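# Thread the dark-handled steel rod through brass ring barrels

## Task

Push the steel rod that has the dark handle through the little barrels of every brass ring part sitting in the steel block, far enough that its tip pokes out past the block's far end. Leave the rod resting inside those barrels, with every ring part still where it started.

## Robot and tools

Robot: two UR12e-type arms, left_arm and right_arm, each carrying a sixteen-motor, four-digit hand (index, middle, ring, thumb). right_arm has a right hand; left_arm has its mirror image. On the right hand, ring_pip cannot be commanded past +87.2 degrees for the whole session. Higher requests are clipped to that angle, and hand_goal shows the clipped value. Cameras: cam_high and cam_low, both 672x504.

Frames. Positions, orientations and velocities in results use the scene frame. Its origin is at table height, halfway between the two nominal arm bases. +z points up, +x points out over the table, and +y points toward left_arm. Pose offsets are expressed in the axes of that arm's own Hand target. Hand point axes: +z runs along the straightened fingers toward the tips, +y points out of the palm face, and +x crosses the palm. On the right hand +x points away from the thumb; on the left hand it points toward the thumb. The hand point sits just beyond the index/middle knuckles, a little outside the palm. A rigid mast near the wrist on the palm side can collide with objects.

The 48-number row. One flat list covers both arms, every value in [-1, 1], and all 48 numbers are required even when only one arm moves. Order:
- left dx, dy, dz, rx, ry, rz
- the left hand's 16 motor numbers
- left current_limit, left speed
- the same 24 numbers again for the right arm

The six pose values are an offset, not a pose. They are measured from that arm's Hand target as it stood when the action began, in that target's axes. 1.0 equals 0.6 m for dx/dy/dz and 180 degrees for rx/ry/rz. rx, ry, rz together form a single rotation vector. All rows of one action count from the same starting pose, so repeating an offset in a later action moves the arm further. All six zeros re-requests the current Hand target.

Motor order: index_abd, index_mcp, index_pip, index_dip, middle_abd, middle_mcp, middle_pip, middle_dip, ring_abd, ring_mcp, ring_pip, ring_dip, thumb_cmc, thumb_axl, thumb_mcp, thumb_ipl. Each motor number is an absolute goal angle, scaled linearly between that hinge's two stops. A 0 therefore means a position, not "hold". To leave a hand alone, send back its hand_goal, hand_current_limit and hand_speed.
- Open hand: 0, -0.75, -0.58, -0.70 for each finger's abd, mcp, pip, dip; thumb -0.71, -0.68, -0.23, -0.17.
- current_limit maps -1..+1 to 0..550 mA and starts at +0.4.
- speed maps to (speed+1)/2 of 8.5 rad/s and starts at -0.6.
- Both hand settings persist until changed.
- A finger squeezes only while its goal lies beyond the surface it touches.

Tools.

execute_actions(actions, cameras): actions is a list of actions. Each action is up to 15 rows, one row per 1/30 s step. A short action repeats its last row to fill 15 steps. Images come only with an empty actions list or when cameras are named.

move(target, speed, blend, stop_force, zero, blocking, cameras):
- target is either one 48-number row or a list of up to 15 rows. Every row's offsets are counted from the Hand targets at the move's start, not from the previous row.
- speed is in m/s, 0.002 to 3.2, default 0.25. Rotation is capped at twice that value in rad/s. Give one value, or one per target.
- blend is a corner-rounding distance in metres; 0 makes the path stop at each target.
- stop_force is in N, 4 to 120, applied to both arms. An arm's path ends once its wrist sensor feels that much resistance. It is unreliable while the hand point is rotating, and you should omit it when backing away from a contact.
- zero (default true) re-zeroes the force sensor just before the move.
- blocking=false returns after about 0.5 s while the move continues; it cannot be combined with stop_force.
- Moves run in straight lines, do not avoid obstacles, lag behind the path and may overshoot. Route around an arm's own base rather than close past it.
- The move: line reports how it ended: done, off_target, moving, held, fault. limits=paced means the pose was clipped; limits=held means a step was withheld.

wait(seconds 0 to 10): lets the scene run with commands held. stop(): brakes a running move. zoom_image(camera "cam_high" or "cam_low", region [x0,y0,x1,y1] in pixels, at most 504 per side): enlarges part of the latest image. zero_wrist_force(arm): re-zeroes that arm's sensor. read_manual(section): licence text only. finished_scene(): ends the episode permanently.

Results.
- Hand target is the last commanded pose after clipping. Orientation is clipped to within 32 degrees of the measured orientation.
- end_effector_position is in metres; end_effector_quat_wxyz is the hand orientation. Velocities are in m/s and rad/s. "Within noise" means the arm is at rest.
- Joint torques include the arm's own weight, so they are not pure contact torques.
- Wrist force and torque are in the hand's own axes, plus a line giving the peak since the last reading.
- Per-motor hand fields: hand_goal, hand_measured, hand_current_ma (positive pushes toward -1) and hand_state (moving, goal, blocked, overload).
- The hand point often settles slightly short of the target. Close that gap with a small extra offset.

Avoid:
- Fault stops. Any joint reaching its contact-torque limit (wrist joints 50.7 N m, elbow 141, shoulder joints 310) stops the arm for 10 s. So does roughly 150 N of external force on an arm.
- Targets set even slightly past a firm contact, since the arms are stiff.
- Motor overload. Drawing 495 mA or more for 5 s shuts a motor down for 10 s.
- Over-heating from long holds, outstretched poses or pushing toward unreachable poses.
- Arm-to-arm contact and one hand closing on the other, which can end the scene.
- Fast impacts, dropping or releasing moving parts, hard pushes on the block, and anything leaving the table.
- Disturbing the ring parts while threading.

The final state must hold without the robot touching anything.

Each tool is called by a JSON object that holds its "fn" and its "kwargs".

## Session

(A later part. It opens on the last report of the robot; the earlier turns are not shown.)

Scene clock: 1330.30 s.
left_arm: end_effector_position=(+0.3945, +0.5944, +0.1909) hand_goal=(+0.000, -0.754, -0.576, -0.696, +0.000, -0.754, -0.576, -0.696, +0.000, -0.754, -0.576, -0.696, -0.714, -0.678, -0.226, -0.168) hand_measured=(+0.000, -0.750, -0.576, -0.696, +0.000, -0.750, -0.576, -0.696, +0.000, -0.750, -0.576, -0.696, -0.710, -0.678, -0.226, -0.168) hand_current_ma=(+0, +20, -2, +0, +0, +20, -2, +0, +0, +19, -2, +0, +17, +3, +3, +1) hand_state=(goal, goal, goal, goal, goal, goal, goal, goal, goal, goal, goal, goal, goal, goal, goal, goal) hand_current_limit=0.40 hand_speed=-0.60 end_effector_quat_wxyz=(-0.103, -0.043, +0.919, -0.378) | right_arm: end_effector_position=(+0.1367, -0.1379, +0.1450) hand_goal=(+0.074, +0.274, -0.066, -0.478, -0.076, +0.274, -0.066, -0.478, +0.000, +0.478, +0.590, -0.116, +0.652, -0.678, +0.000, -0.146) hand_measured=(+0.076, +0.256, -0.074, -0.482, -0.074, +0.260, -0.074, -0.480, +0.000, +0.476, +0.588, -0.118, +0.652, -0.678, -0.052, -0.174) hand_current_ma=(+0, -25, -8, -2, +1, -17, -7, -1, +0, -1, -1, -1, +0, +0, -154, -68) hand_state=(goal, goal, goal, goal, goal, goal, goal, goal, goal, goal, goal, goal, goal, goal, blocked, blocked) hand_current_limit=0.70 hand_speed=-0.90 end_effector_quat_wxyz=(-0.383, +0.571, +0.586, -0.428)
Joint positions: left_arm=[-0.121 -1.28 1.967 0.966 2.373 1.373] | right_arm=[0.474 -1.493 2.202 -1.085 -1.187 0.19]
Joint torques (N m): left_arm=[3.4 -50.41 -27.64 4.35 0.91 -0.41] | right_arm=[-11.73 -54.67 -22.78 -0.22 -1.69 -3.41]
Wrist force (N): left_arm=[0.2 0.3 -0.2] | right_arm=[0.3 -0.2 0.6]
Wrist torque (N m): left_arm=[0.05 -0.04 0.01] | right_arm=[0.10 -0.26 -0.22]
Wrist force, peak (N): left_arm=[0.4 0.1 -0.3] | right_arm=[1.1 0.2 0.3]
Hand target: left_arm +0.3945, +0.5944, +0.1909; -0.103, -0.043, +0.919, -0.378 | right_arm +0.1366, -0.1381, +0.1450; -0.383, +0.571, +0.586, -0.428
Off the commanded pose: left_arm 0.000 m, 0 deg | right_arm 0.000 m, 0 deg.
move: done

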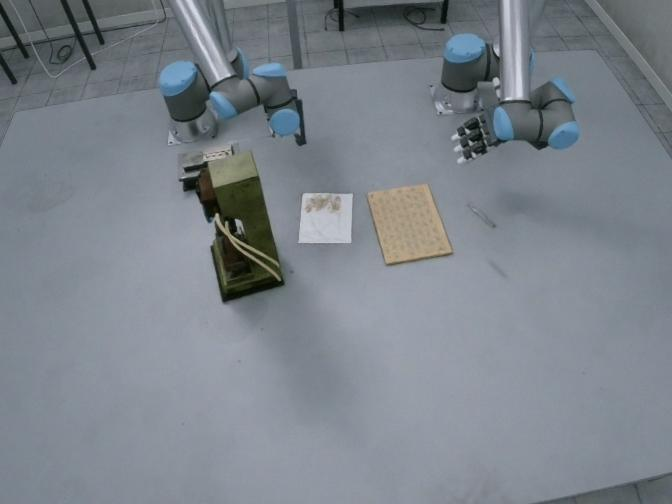

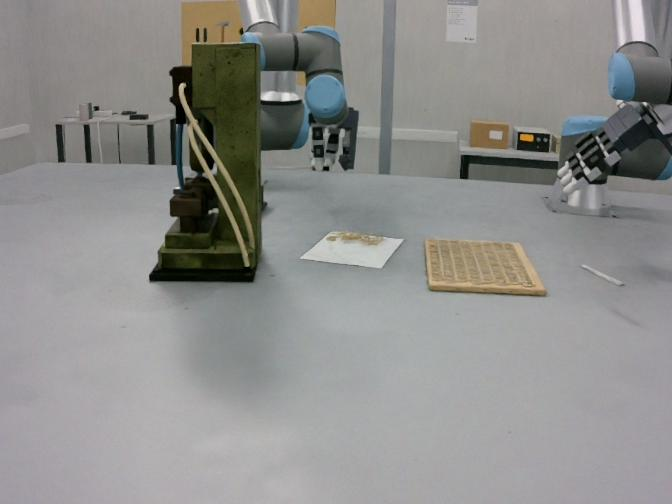

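{"fn": "move", "kwargs": {"target": [0,0,0,0,0,0,0,-0.754,-0.576,-0.696,0,-0.754,-0.576,-0.696,0,-0.754,-0.576,-0.696,-0.714,-0.678,-0.226,-0.168,0.4,-0.6,-0.0066,0.0001,0.0004,0,0,0,0.075,0.274,-0.0657,-0.4783,-0.075,0.274,-0.0657,-0.4783,0,0.479,0.591,-0.116,0.653,-0.678,0.0,-0.146,0.7,-0.9], "speed": 0.03}}

{"fn": "zero_wrist_force", "kwargs": {"arm": "right_arm"}}

{"fn": "wait", "kwargs": {"seconds": 0.3}}

{"fn": "move", "kwargs": {"target": [0,0,0,0,0,0,0,-0.754,-0.576,-0.696,0,-0.754,-0.576,-0.696,0,-0.754,-0.576,-0.696,-0.714,-0.678,-0.226,-0.168,0.4,-0.6,0.0007,0.0157,0.0057,0,0,0,0.075,0.274,-0.0657,-0.4783,-0.075,0.274,-0.0657,-0.4783,0,0.479,0.591,-0.116,0.653,-0.678,0.0,-0.146,0.7,-0.9], "speed": 0.03}}

{"fn": "move", "kwargs": {"target": [0,0,0,0,0,0,0,-0.754,-0.576,-0.696,0,-0.754,-0.576,-0.696,0,-0.754,-0.576,-0.696,-0.714,-0.678,-0.226,-0.168,0.4,-0.6,0.0001,0.0016,0.0006,0,0,0,0.075,0.274,-0.0657,-0.4783,-0.075,0.274,-0.0657,-0.4783,0,0.479,0.591,-0.116,0.653,-0.678,0.0,-0.146,0.7,-0.9], "speed": 0.03}}

Scene clock: 1357.63 s.
left_arm: end_effector_position=(+0.3945, +0.5944, +0.1909) hand_goal=(+0.000, -0.754, -0.576, -0.696, +0.000, -0.754, -0.576, -0.696, +0.000, -0.754, -0.576, -0.696, -0.714, -0.678, -0.226, -0.168) hand_measured=(+0.000, -0.750, -0.576, -0.696, +0.000, -0.750, -0.576, -0.696, +0.000, -0.750, -0.576, -0.696, -0.710, -0.678, -0.226, -0.168) hand_current_ma=(+0, +20, -2, +0, +0, +20, -2, +0, +0, +19, -2, +0, +17, +3, +3, +1) hand_state=(goal, goal, goal, goal, goal, goal, goal, goal, goal, goal, goal, goal, goal, goal, goal, goal) hand_current_limit=0.40 hand_speed=-0.60 end_effector_quat_wxyz=(-0.103, -0.043, +0.919, -0.378) | right_arm: end_effector_position=(+0.1366, -0.1419, +0.1451) hand_goal=(+0.074, +0.274, -0.066, -0.478, -0.076, +0.274, -0.066, -0.478, +0.000, +0.478, +0.590, -0.116, +0.652, -0.678, +0.000, -0.146) hand_measured=(+0.076, +0.256, -0.074, -0.482, -0.074, +0.260, -0.074, -0.480, +0.000, +0.476, +0.588, -0.118, +0.652, -0.678, -0.052, -0.174) hand_current_ma=(+0, -25, -8, -2, +1, -17, -7, -1, +0, -1, -1, -1, +0, +0, -154, -68) hand_state=(goal, goal, goal, goal, goal, goal, goal, goal, goal, goal, goal, goal, goal, goal, blocked, blocked) hand_current_limit=0.70 hand_speed=-0.90 end_effector_quat_wxyz=(-0.383, +0.571, +0.586, -0.428)
Joint positions: left_arm=[-0.121 -1.28 1.967 0.966 2.373 1.373] | right_arm=[0.467 -1.497 2.207 -1.084 -1.193 0.187]
Joint torques (N m): left_arm=[0.69 -50.52 -28.06 4.3 0.62 -0.5] | right_arm=[-11.92 -54.35 -24.72 2.88 -1.47 -3.27]
Wrist force (N): left_arm=[0.2 0.1 -0.1] | right_arm=[0.5 -0.2 0.2]
Wrist torque (N m): left_arm=[0.03 -0.02 0.01] | right_arm=[0.12 -0.28 -0.20]
Wrist force, peak (N): left_arm=[0.0 0.3 -0.5] | right_arm=[1.1 0.3 0.8]
Hand target: left_arm +0.3945, +0.5944, +0.1909; -0.103, -0.043, +0.919, -0.378 | right_arm +0.1366, -0.1421, +0.1451; -0.383, +0.571, +0.586, -0.428
Off the commanded pose: left_arm 0.000 m, 0 deg | right_arm 0.000 m, 0 deg.
move: done

Wrist force sensor zeroed.

Scene clock: 1357.93 s.
left_arm: end_effector_position=(+0.3945, +0.5944, +0.1909) hand_goal=(+0.000, -0.754, -0.576, -0.696, +0.000, -0.754, -0.576, -0.696, +0.000, -0.754, -0.576, -0.696, -0.714, -0.678, -0.226, -0.168) hand_measured=(+0.000, -0.750, -0.576, -0.696, +0.000, -0.750, -0.576, -0.696, +0.000, -0.750, -0.576, -0.696, -0.710, -0.678, -0.226, -0.168) hand_current_ma=(+0, +20, -2, +0, +0, +20, -2, +0, +0, +19, -2, +0, +17, +3, +3, +1) hand_state=(goal, goal, goal, goal, goal, goal, goal, goal, goal, goal, goal, goal, goal, goal, goal, goal) hand_current_limit=0.40 hand_speed=-0.60 end_effector_quat_wxyz=(-0.103, -0.043, +0.919, -0.378) | right_arm: end_effector_position=(+0.1366, -0.1421, +0.1451) hand_goal=(+0.074, +0.274, -0.066, -0.478, -0.076, +0.274, -0.066, -0.478, +0.000, +0.478, +0.590, -0.116, +0.652, -0.678, +0.000, -0.146) hand_measured=(+0.076, +0.256, -0.074, -0.482, -0.074, +0.260, -0.074, -0.480, +0.000, +0.476, +0.588, -0.118, +0.652, -0.678, -0.052, -0.174) hand_current_ma=(+0, -25, -8, -2, +1, -17, -7, -1, +0, -1, -1, -1, +0, +0, -154, -68) hand_state=(goal, goal, goal, goal, goal, goal, goal, goal, goal, goal, goal, goal, goal, goal, blocked, blocked) hand_current_limit=0.70 hand_speed=-0.90 end_effector_quat_wxyz=(-0.383, +0.571, +0.586, -0.428)
Joint positions: left_arm=[-0.121 -1.28 1.967 0.966 2.373 1.373] | right_arm=[0.467 -1.497 2.207 -1.084 -1.194 0.187]
Joint torques (N m): left_arm=[0.01 -51.81 -27.51 4.22 0.9 -0.4] | right_arm=[-10.99 -54.43 -23.18 2.68 -1.71 -3.16]
Wrist force (N, zeroed by zero_wrist_force on right_arm): left_arm=[0.1 -0.1 -0.3] | right_arm=[0.0 0.3 0.4]
Wrist torque (N m, zeroed by zero_wrist_force on right_arm): left_arm=[0.01 -0.02 0.01] | right_arm=[0.00 0.00 0.00]
Wrist force, peak (N, zeroed by zero_wrist_force on right_arm): left_arm=[0.1 0.3 -0.1] | right_arm=[0.0 0.4 0.4]
Hand target: left_arm +0.3945, +0.5944, +0.1909; -0.103, -0.043, +0.919, -0.378 | right_arm +0.1366, -0.1421, +0.1451; -0.383, +0.571, +0.586, -0.428
Off the commanded pose: left_arm 0.000 m, 0 deg | right_arm 0.000 m, 0 deg.
wait: 0.30 s; at rest by 0.17 s

Scene clock: 1358.80 s.
left_arm: end_effector_position=(+0.3945, +0.5944, +0.1909) hand_goal=(+0.000, -0.754, -0.576, -0.696, +0.000, -0.754, -0.576, -0.696, +0.000, -0.754, -0.576, -0.696, -0.714, -0.678, -0.226, -0.168) hand_measured=(+0.000, -0.750, -0.576, -0.696, +0.000, -0.750, -0.576, -0.696, +0.000, -0.750, -0.576, -0.696, -0.710, -0.678, -0.226, -0.168) hand_current_ma=(+0, +20, -2, +0, +0, +20, -2, +0, +0, +19, -2, +0, +17, +3, +3, +1) hand_state=(goal, goal, goal, goal, goal, goal, goal, goal, goal, goal, goal, goal, goal, goal, goal, goal) hand_current_limit=0.40 hand_speed=-0.60 end_effector_quat_wxyz=(-0.103, -0.043, +0.919, -0.378) | right_arm: end_effector_position=(+0.1366, -0.1421, +0.1352) hand_goal=(+0.074, +0.274, -0.066, -0.478, -0.076, +0.274, -0.066, -0.478, +0.000, +0.478, +0.590, -0.116, +0.652, -0.678, +0.000, -0.146) hand_measured=(+0.076, +0.256, -0.074, -0.482, -0.074, +0.260, -0.074, -0.480, +0.000, +0.476, +0.588, -0.118, +0.652, -0.678, -0.052, -0.174) hand_current_ma=(+0, -25, -8, -2, +1, -17, -7, -1, +0, -1, -1, -1, +0, +0, -154, -68) hand_state=(goal, goal, goal, goal, goal, goal, goal, goal, goal, goal, goal, goal, goal, goal, blocked, blocked) hand_current_limit=0.70 hand_speed=-0.90 end_effector_quat_wxyz=(-0.383, +0.571, +0.586, -0.428)
Joint positions: left_arm=[-0.121 -1.28 1.967 0.966 2.373 1.373] | right_arm=[0.467 -1.484 2.215 -1.106 -1.194 0.187]
Joint torques (N m): left_arm=[1.63 -49.76 -28.05 3.78 0.94 -0.3] | right_arm=[-5.93 -27.4 -22.73 -2.76 -1.02 -2.71]
Wrist force (N, zeroed by zero_wrist_force on right_arm): left_arm=[0.1 0.0 -0.5] | right_arm=[-0.1 0.0 0.0]
Wrist torque (N m, zeroed by zero_wrist_force on right_arm): left_arm=[0.05 -0.03 0.01] | right_arm=[0.00 0.02 -0.03]
Wrist force, peak (N, zeroed by zero_wrist_force on right_arm): left_arm=[0.3 -0.3 -0.5] | right_arm=[0.0 0.6 0.4]
Hand target: left_arm +0.3945, +0.5944, +0.1909; -0.103, -0.043, +0.919, -0.378 | right_arm +0.1366, -0.1421, +0.1350; -0.383, +0.571, +0.586, -0.428
Off the commanded pose: left_arm 0.000 m, 0 deg | right_arm 0.000 m, 0 deg.
move: done

Scene clock: 1359.50 s.
left_arm: end_effector_position=(+0.3945, +0.5944, +0.1909) hand_goal=(+0.000, -0.754, -0.576, -0.696, +0.000, -0.754, -0.576, -0.696, +0.000, -0.754, -0.576, -0.696, -0.714, -0.678, -0.226, -0.168) hand_measured=(+0.000, -0.750, -0.576, -0.696, +0.000, -0.750, -0.576, -0.696, +0.000, -0.750, -0.576, -0.696, -0.710, -0.678, -0.226, -0.168) hand_current_ma=(+0, +20, -2, +0, +0, +20, -2, +0, +0, +19, -2, +0, +17, +3, +3, +1) hand_state=(goal, goal, goal, goal, goal, goal, goal, goal, goal, goal, goal, goal, goal, goal, goal, goal) hand_current_limit=0.40 hand_speed=-0.60 end_effector_quat_wxyz=(-0.103, -0.043, +0.919, -0.378) | right_arm: end_effector_position=(+0.1366, -0.1421, +0.1340) hand_goal=(+0.074, +0.274, -0.066, -0.478, -0.076, +0.274, -0.066, -0.478, +0.000, +0.478, +0.590, -0.116, +0.652, -0.678, +0.000, -0.146) hand_measured=(+0.076, +0.256, -0.074, -0.482, -0.074, +0.260, -0.074, -0.480, +0.000, +0.476, +0.588, -0.118, +0.652, -0.678, -0.052, -0.174) hand_current_ma=(+0, -25, -8, -2, +1, -17, -7, -1, +0, -1, -1, -1, +0, +0, -154, -68) hand_state=(goal, goal, goal, goal, goal, goal, goal, goal, goal, goal, goal, goal, goal, goal, blocked, blocked) hand_current_limit=0.70 hand_speed=-0.90 end_effector_quat_wxyz=(-0.383, +0.571, +0.586, -0.428)
Joint positions: left_arm=[-0.121 -1.28 1.967 0.966 2.373 1.373] | right_arm=[0.467 -1.483 2.216 -1.108 -1.194 0.187]
Joint torques (N m): left_arm=[0.14 -49.54 -26.84 3.94 0.84 -0.87] | right_arm=[8.47 -28.46 -22.74 -2.33 0.41 -0.84]
Wrist force (N, zeroed by zero_wrist_force on right_arm): left_arm=[0.4 0.0 -0.2] | right_arm=[0.1 0.3 0.4]
Wrist torque (N m, zeroed by zero_wrist_force on right_arm): left_arm=[0.02 -0.05 0.03] | right_arm=[0.00 -0.01 0.00]
Wrist force, peak (N, zeroed by zero_wrist_force on right_arm): left_arm=[0.3 0.0 -0.3] | right_arm=[0.2 0.3 0.7]
Hand target: left_arm +0.3945, +0.5944, +0.1909; -0.103, -0.043, +0.919, -0.378 | right_arm +0.1365, -0.1421, +0.1340; -0.383, +0.571, +0.586, -0.428
Off the commanded pose: left_arm 0.000 m, 0 deg | right_arm 0.000 m, 0 deg.
move: done

{"fn": "move", "kwargs": {"target": [0,0,0,0,0,0,0,-0.754,-0.576,-0.696,0,-0.754,-0.576,-0.696,0,-0.754,-0.576,-0.696,-0.714,-0.678,-0.226,-0.168,0.4,-0.6,0.0001,0.00235,0.00085,0,0,0,0.075,0.274,-0.0657,-0.4783,-0.075,0.274,-0.0657,-0.4783,0,0.479,0.591,-0.116,0.653,-0.678,0.0,-0.146,0.7,-0.9], "speed": 0.02}}

{"fn": "move", "kwargs": {"target": [0,0,0,0,0,0,0,-0.754,-0.576,-0.696,0,-0.754,-0.576,-0.696,0,-0.754,-0.576,-0.696,-0.714,-0.678,-0.226,-0.168,0.4,-0.6,0.0001,0.00235,0.00085,0,0,0,0.075,0.274,-0.0657,-0.4783,-0.075,0.274,-0.0657,-0.4783,0,0.479,0.591,-0.116,0.653,-0.678,0.0,-0.146,0.7,-0.9], "speed": 0.02}}

{"fn": "move", "kwargs": {"target": [0,0,0,0,0,0,0,-0.754,-0.576,-0.696,0,-0.754,-0.576,-0.696,0,-0.754,-0.576,-0.696,-0.714,-0.678,-0.226,-0.168,0.4,-0.6,0.0001,0.00235,0.00085,0,0,0,0.075,0.274,-0.0657,-0.4783,-0.075,0.274,-0.0657,-0.4783,0,0.479,0.591,-0.116,0.653,-0.678,0.0,-0.146,0.7,-0.9], "speed": 0.02}}

{"fn": "wait", "kwargs": {"seconds": 0.2}}

Scene clock: 1372.93 s.
left_arm: end_effector_position=(+0.3945, +0.5944, +0.1909) hand_goal=(+0.000, -0.754, -0.576, -0.696, +0.000, -0.754, -0.576, -0.696, +0.000, -0.754, -0.576, -0.696, -0.714, -0.678, -0.226, -0.168) hand_measured=(+0.000, -0.750, -0.576, -0.696, +0.000, -0.750, -0.576, -0.696, +0.000, -0.750, -0.576, -0.696, -0.710, -0.678, -0.226, -0.168) hand_current_ma=(+0, +20, -2, +0, +0, +20, -2, +0, +0, +19, -2, +0, +17, +3, +3, +1) hand_state=(goal, goal, goal, goal, goal, goal, goal, goal, goal, goal, goal, goal, goal, goal, goal, goal) hand_current_limit=0.40 hand_speed=-0.60 end_effector_quat_wxyz=(-0.103, -0.043, +0.919, -0.378) | right_arm: end_effector_position=(+0.1365, -0.1421, +0.1326) hand_goal=(+0.074, +0.274, -0.066, -0.478, -0.076, +0.274, -0.066, -0.478, +0.000, +0.478, +0.590, -0.116, +0.652, -0.678, +0.000, -0.146) hand_measured=(+0.076, +0.256, -0.074, -0.482, -0.074, +0.260, -0.074, -0.480, +0.000, +0.476, +0.588, -0.118, +0.652, -0.678, -0.052, -0.174) hand_current_ma=(+0, -25, -8, -2, +1, -17, -8, -1, +0, -1, -1, -1, +0, +0, -153, -68) hand_state=(goal, goal, goal, goal, goal, goal, goal, goal, goal, goal, goal, goal, goal, goal, blocked, blocked) hand_current_limit=0.70 hand_speed=-0.90 end_effector_quat_wxyz=(-0.383, +0.571, +0.586, -0.428)
Joint positions: left_arm=[-0.121 -1.28 1.967 0.966 2.373 1.373] | right_arm=[0.467 -1.481 2.217 -1.111 -1.194 0.187]
Joint torques (N m): left_arm=[0.92 -52.3 -27.46 4.16 0.61 -0.4] | right_arm=[11.44 -28.53 -22.38 -2.43 0.66 3.43]
Wrist force (N, zeroed by zero_wrist_force on right_arm): left_arm=[0.1 0.0 0.0] | right_arm=[-0.2 0.3 0.1]
Wrist torque (N m, zeroed by zero_wrist_force on right_arm): left_arm=[0.01 -0.01 0.02] | right_arm=[0.03 0.03 -0.02]
Wrist force, peak (N, zeroed by zero_wrist_force on right_arm): left_arm=[0.5 -0.2 -0.3] | right_arm=[-0.2 0.8 0.6]
Hand target: left_arm +0.3945, +0.5944, +0.1909; -0.103, -0.043, +0.919, -0.378 | right_arm +0.1366, -0.1421, +0.1325; -0.383, +0.571, +0.586, -0.428
Off the commanded pose: left_arm 0.000 m, 0 deg | right_arm 0.000 m, 0 deg.
move: done

Scene clock: 1373.63 s.
left_arm: end_effector_position=(+0.3945, +0.5944, +0.1909) hand_goal=(+0.000, -0.754, -0.576, -0.696, +0.000, -0.754, -0.576, -0.696, +0.000, -0.754, -0.576, -0.696, -0.714, -0.678, -0.226, -0.168) hand_measured=(+0.000, -0.750, -0.576, -0.696, +0.000, -0.750, -0.576, -0.696, +0.000, -0.750, -0.576, -0.696, -0.710, -0.678, -0.226, -0.168) hand_current_ma=(+0, +20, -2, +0, +0, +20, -2, +0, +0, +19, -2, +0, +17, +3, +3, +1) hand_state=(goal, goal, goal, goal, goal, goal, goal, goal, goal, goal, goal, goal, goal, goal, goal, goal) hand_current_limit=0.40 hand_speed=-0.60 end_effector_quat_wxyz=(-0.103, -0.043, +0.919, -0.378) | right_arm: end_effector_position=(+0.1365, -0.1421, +0.1311) hand_goal=(+0.074, +0.274, -0.066, -0.478, -0.076, +0.274, -0.066, -0.478, +0.000, +0.478, +0.590, -0.116, +0.652, -0.678, +0.000, -0.146) hand_measured=(+0.076, +0.256, -0.074, -0.482, -0.074, +0.260, -0.076, -0.482, +0.000, +0.476, +0.588, -0.118, +0.652, -0.678, -0.050, -0.174) hand_current_ma=(+0, -25, -8, -2, +1, -18, -10, -2, +0, -1, -1, -1, +0, +0, -151, -68) hand_state=(goal, goal, goal, goal, goal, goal, goal, goal, goal, goal, goal, goal, goal, goal, blocked, blocked) hand_current_limit=0.70 hand_speed=-0.90 end_effector_quat_wxyz=(-0.383, +0.571, +0.586, -0.428)
Joint positions: left_arm=[-0.121 -1.28 1.967 0.966 2.373 1.373] | right_arm=[0.467 -1.478 2.218 -1.115 -1.194 0.187]
Joint torques (N m): left_arm=[-0.6 -50.89 -27.79 4.35 0.28 -0.55] | right_arm=[9.81 -30.78 -22.34 -2.51 0.16 3]
Wrist force (N, zeroed by zero_wrist_force on right_arm): left_arm=[0.1 0.0 0.0] | right_arm=[0.1 0.5 0.2]
Wrist torque (N m, zeroed by zero_wrist_force on right_arm): left_arm=[0.00 -0.02 0.01] | right_arm=[0.05 -0.01 0.02]
Wrist force, peak (N, zeroed by zero_wrist_force on right_arm): left_arm=[0.4 -0.1 0.0] | right_arm=[-0.3 0.4 0.5]
Hand target: left_arm +0.3945, +0.5944, +0.1909; -0.103, -0.043, +0.919, -0.378 | right_arm +0.1366, -0.1421, +0.1310; -0.383, +0.571, +0.586, -0.428
Off the commanded pose: left_arm 0.000 m, 0 deg | right_arm 0.000 m, 0 deg.
move: done

Scene clock: 1374.33 s.
left_arm: end_effector_position=(+0.3945, +0.5944, +0.1909) hand_goal=(+0.000, -0.754, -0.576, -0.696, +0.000, -0.754, -0.576, -0.696, +0.000, -0.754, -0.576, -0.696, -0.714, -0.678, -0.226, -0.168) hand_measured=(+0.000, -0.750, -0.576, -0.696, +0.000, -0.750, -0.576, -0.696, +0.000, -0.750, -0.576, -0.696, -0.710, -0.678, -0.226, -0.168) hand_current_ma=(+0, +20, -2, +0, +0, +20, -2, +0, +0, +19, -2, +0, +17, +3, +3, +1) hand_state=(goal, goal, goal, goal, goal, goal, goal, goal, goal, goal, goal, goal, goal, goal, goal, goal) hand_current_limit=0.40 hand_speed=-0.60 end_effector_quat_wxyz=(-0.103, -0.043, +0.919, -0.378) | right_arm: end_effector_position=(+0.1365, -0.1421, +0.1296) hand_goal=(+0.074, +0.274, -0.066, -0.478, -0.076, +0.274, -0.066, -0.478, +0.000, +0.478, +0.590, -0.116, +0.652, -0.678, +0.000, -0.146) hand_measured=(+0.074, +0.256, -0.074, -0.482, -0.074, +0.260, -0.076, -0.482, +0.000, +0.476, +0.588, -0.118, +0.652, -0.678, -0.050, -0.174) hand_current_ma=(+0, -25, -8, -2, +1, -18, -11, -2, +0, -1, -1, -1, +0, +0, -150, -68) hand_state=(goal, goal, goal, goal, goal, goal, goal, goal, goal, goal, goal, goal, goal, goal, blocked, blocked) hand_current_limit=0.70 hand_speed=-0.90 end_effector_quat_wxyz=(-0.383, +0.571, +0.586, -0.428)
Joint positions: left_arm=[-0.121 -1.28 1.967 0.966 2.373 1.373] | right_arm=[0.467 -1.476 2.22 -1.118 -1.194 0.187]
Joint torques (N m): left_arm=[0.21 -52.07 -28.51 4.07 0.3 -0.46] | right_arm=[7.07 -27.22 -21.86 -2.1 -0.5 2.75]
Wrist force (N, zeroed by zero_wrist_force on right_arm): left_arm=[0.3 0.1 -0.2] | right_arm=[-0.1 0.1 0.5]
Wrist torque (N m, zeroed by zero_wrist_force on right_arm): left_arm=[0.03 -0.04 0.02] | right_arm=[-0.03 0.01 0.00]
Wrist force, peak (N, zeroed by zero_wrist_force on right_arm): left_arm=[0.5 0.0 -0.2] | right_arm=[0.1 0.6 0.5]
Hand target: left_arm +0.3945, +0.5944, +0.1909; -0.103, -0.043, +0.919, -0.378 | right_arm +0.1366, -0.1421, +0.1295; -0.383, +0.571, +0.586, -0.428
Off the commanded pose: left_arm 0.000 m, 0 deg | right_arm 0.000 m, 0 deg.
move: done

Scene clock: 1374.53 s.
left_arm: end_effector_position=(+0.3945, +0.5944, +0.1909) hand_goal=(+0.000, -0.754, -0.576, -0.696, +0.000, -0.754, -0.576, -0.696, +0.000, -0.754, -0.576, -0.696, -0.714, -0.678, -0.226, -0.168) hand_measured=(+0.000, -0.750, -0.576, -0.696, +0.000, -0.750, -0.576, -0.696, +0.000, -0.750, -0.576, -0.696, -0.710, -0.678, -0.226, -0.168) hand_current_ma=(+0, +20, -2, +0, +0, +20, -2, +0, +0, +19, -2, +0, +17, +3, +3, +1) hand_state=(goal, goal, goal, goal, goal, goal, goal, goal, goal, goal, goal, goal, goal, goal, goal, goal) hand_current_limit=0.40 hand_speed=-0.60 end_effector_quat_wxyz=(-0.103, -0.043, +0.919, -0.378) | right_arm: end_effector_position=(+0.1365, -0.1421, +0.1295) hand_goal=(+0.074, +0.274, -0.066, -0.478, -0.076, +0.274, -0.066, -0.478, +0.000, +0.478, +0.590, -0.116, +0.652, -0.678, +0.000, -0.146) hand_measured=(+0.074, +0.256, -0.074, -0.482, -0.074, +0.260, -0.076, -0.482, +0.000, +0.476, +0.588, -0.118, +0.652, -0.678, -0.050, -0.174) hand_current_ma=(+0, -25, -8, -2, +1, -18, -11, -2, +0, -1, -1, -1, +0, +0, -150, -68) hand_state=(goal, goal, goal, goal, goal, goal, goal, goal, goal, goal, goal, goal, goal, goal, blocked, blocked) hand_current_limit=0.70 hand_speed=-0.90 end_effector_quat_wxyz=(-0.383, +0.571, +0.586, -0.428)
Joint positions: left_arm=[-0.121 -1.28 1.967 0.966 2.373 1.373] | right_arm=[0.467 -1.476 2.22 -1.118 -1.194 0.187]
Joint torques (N m): left_arm=[-0.43 -50.64 -27.62 4.35 0.88 -0.35] | right_arm=[6.62 -28.71 -21.92 -2.47 -0.35 2.67]
Wrist force (N, zeroed by zero_wrist_force on right_arm): left_arm=[0.1 0.1 -0.1] | right_arm=[-0.2 0.3 0.0]
Wrist torque (N m, zeroed by zero_wrist_force on right_arm): left_arm=[0.03 -0.02 0.01] | right_arm=[0.04 0.04 -0.01]
Wrist force, peak (N, zeroed by zero_wrist_force on right_arm): left_arm=[0.3 -0.2 -0.4] | right_arm=[0.1 0.3 0.6]
Hand target: left_arm +0.3945, +0.5944, +0.1909; -0.103, -0.043, +0.919, -0.378 | right_arm +0.1366, -0.1421, +0.1295; -0.383, +0.571, +0.586, -0.428
Off the commanded pose: left_arm 0.000 m, 0 deg | right_arm 0.000 m, 0 deg.
wait: 0.20 s; at rest by 0.17 s

{"fn": "move", "kwargs": {"target": [0,0,0,0,0,0,0,-0.754,-0.576,-0.696,0,-0.754,-0.576,-0.696,0,-0.754,-0.576,-0.696,-0.714,-0.678,-0.226,-0.168,0.4,-0.6,0.0001,0.00235,0.00085,0,0,0,0.075,0.274,-0.0657,-0.4783,-0.075,0.274,-0.0657,-0.4783,0,0.479,0.591,-0.116,0.653,-0.678,0.0,-0.146,0.7,-0.9], "speed": 0.02, "cameras": ["cam_high", "cam_low"]}}

{"fn": "zoom_image", "kwargs": {"camera": "cam_high", "region": [205, 133, 245, 160]}}

{"fn": "zoom_image", "kwargs": {"camera": "cam_high", "region": [205, 123, 285, 160]}}

{"fn": "zoom_image", "kwargs": {"camera": "cam_low", "region": [256, 145, 336, 195]}}

Scene clock: 1389.27 s.
left_arm: end_effector_position=(+0.3945, +0.5944, +0.1909) hand_goal=(+0.000, -0.754, -0.576, -0.696, +0.000, -0.754, -0.576, -0.696, +0.000, -0.754, -0.576, -0.696, -0.714, -0.678, -0.226, -0.168) hand_measured=(+0.000, -0.750, -0.576, -0.696, +0.000, -0.750, -0.576, -0.696, +0.000, -0.750, -0.576, -0.696, -0.710, -0.678, -0.226, -0.168) hand_current_ma=(+0, +20, -2, +0, +0, +20, -2, +0, +0, +19, -2, +0, +17, +3, +3, +1) hand_state=(goal, goal, goal, goal, goal, goal, goal, goal, goal, goal, goal, goal, goal, goal, goal, goal) hand_current_limit=0.40 hand_speed=-0.60 end_effector_quat_wxyz=(-0.103, -0.043, +0.919, -0.378) | right_arm: end_effector_position=(+0.1365, -0.1421, +0.1281) hand_goal=(+0.074, +0.274, -0.066, -0.478, -0.076, +0.274, -0.066, -0.478, +0.000, +0.478, +0.590, -0.116, +0.652, -0.678, +0.000, -0.146) hand_measured=(+0.074, +0.256, -0.074, -0.482, -0.074, +0.260, -0.076, -0.482, +0.000, +0.476, +0.588, -0.118, +0.652, -0.678, -0.050, -0.174) hand_current_ma=(+0, -25, -8, -2, +1, -18, -11, -2, +0, -1, -1, -1, +0, +0, -149, -68) hand_state=(goal, goal, goal, goal, goal, goal, goal, goal, goal, goal, goal, goal, goal, goal, blocked, blocked) hand_current_limit=0.70 hand_speed=-0.90 end_effector_quat_wxyz=(-0.383, +0.571, +0.586, -0.428)
Joint positions: left_arm=[-0.121 -1.28 1.967 0.966 2.373 1.373] | right_arm=[0.467 -1.474 2.221 -1.121 -1.194 0.187]
Joint torques (N m): left_arm=[0.33 -50.64 -28.17 4.57 0.25 -0.2] | right_arm=[-6.5 -31.71 -22.03 -2.78 -1.35 1.76]
Wrist force (N, zeroed by zero_wrist_force on right_arm): left_arm=[0.3 0.0 -0.2] | right_arm=[0.0 0.5 0.2]
Wrist torque (N m, zeroed by zero_wrist_force on right_arm): left_arm=[0.02 -0.04 0.03] | right_arm=[0.06 0.01 0.02]
Wrist force, peak (N, zeroed by zero_wrist_force on right_arm): left_arm=[0.5 -0.3 -0.1] | right_arm=[0.1 0.3 0.9]
Hand target: left_arm +0.3945, +0.5944, +0.1909; -0.103, -0.043, +0.919, -0.378 | right_arm +0.1366, -0.1421, +0.1280; -0.383, +0.571, +0.586, -0.428
Off the commanded pose: left_arm 0.000 m, 0 deg | right_arm 0.000 m, 0 deg.
move: done

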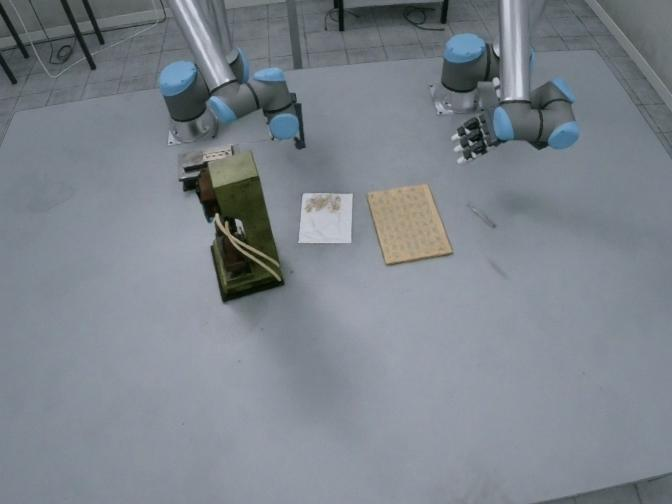

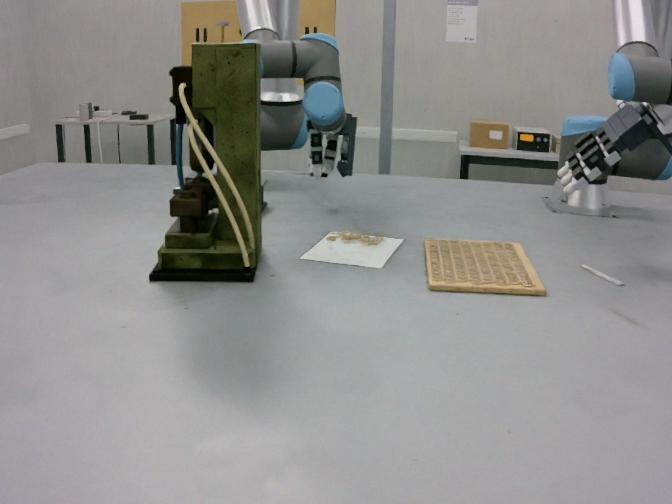

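Scaled by 12.600.

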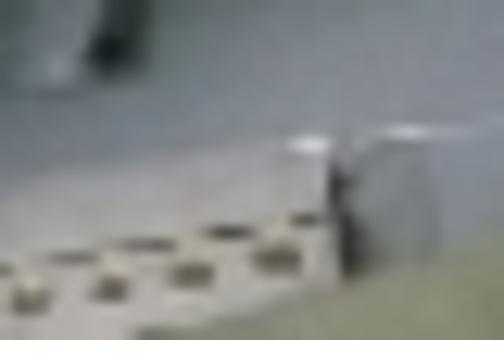

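Scaled by 6.300.

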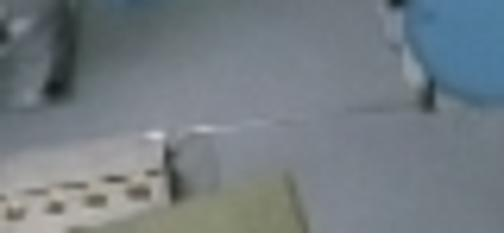

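Scaled by 6.300.

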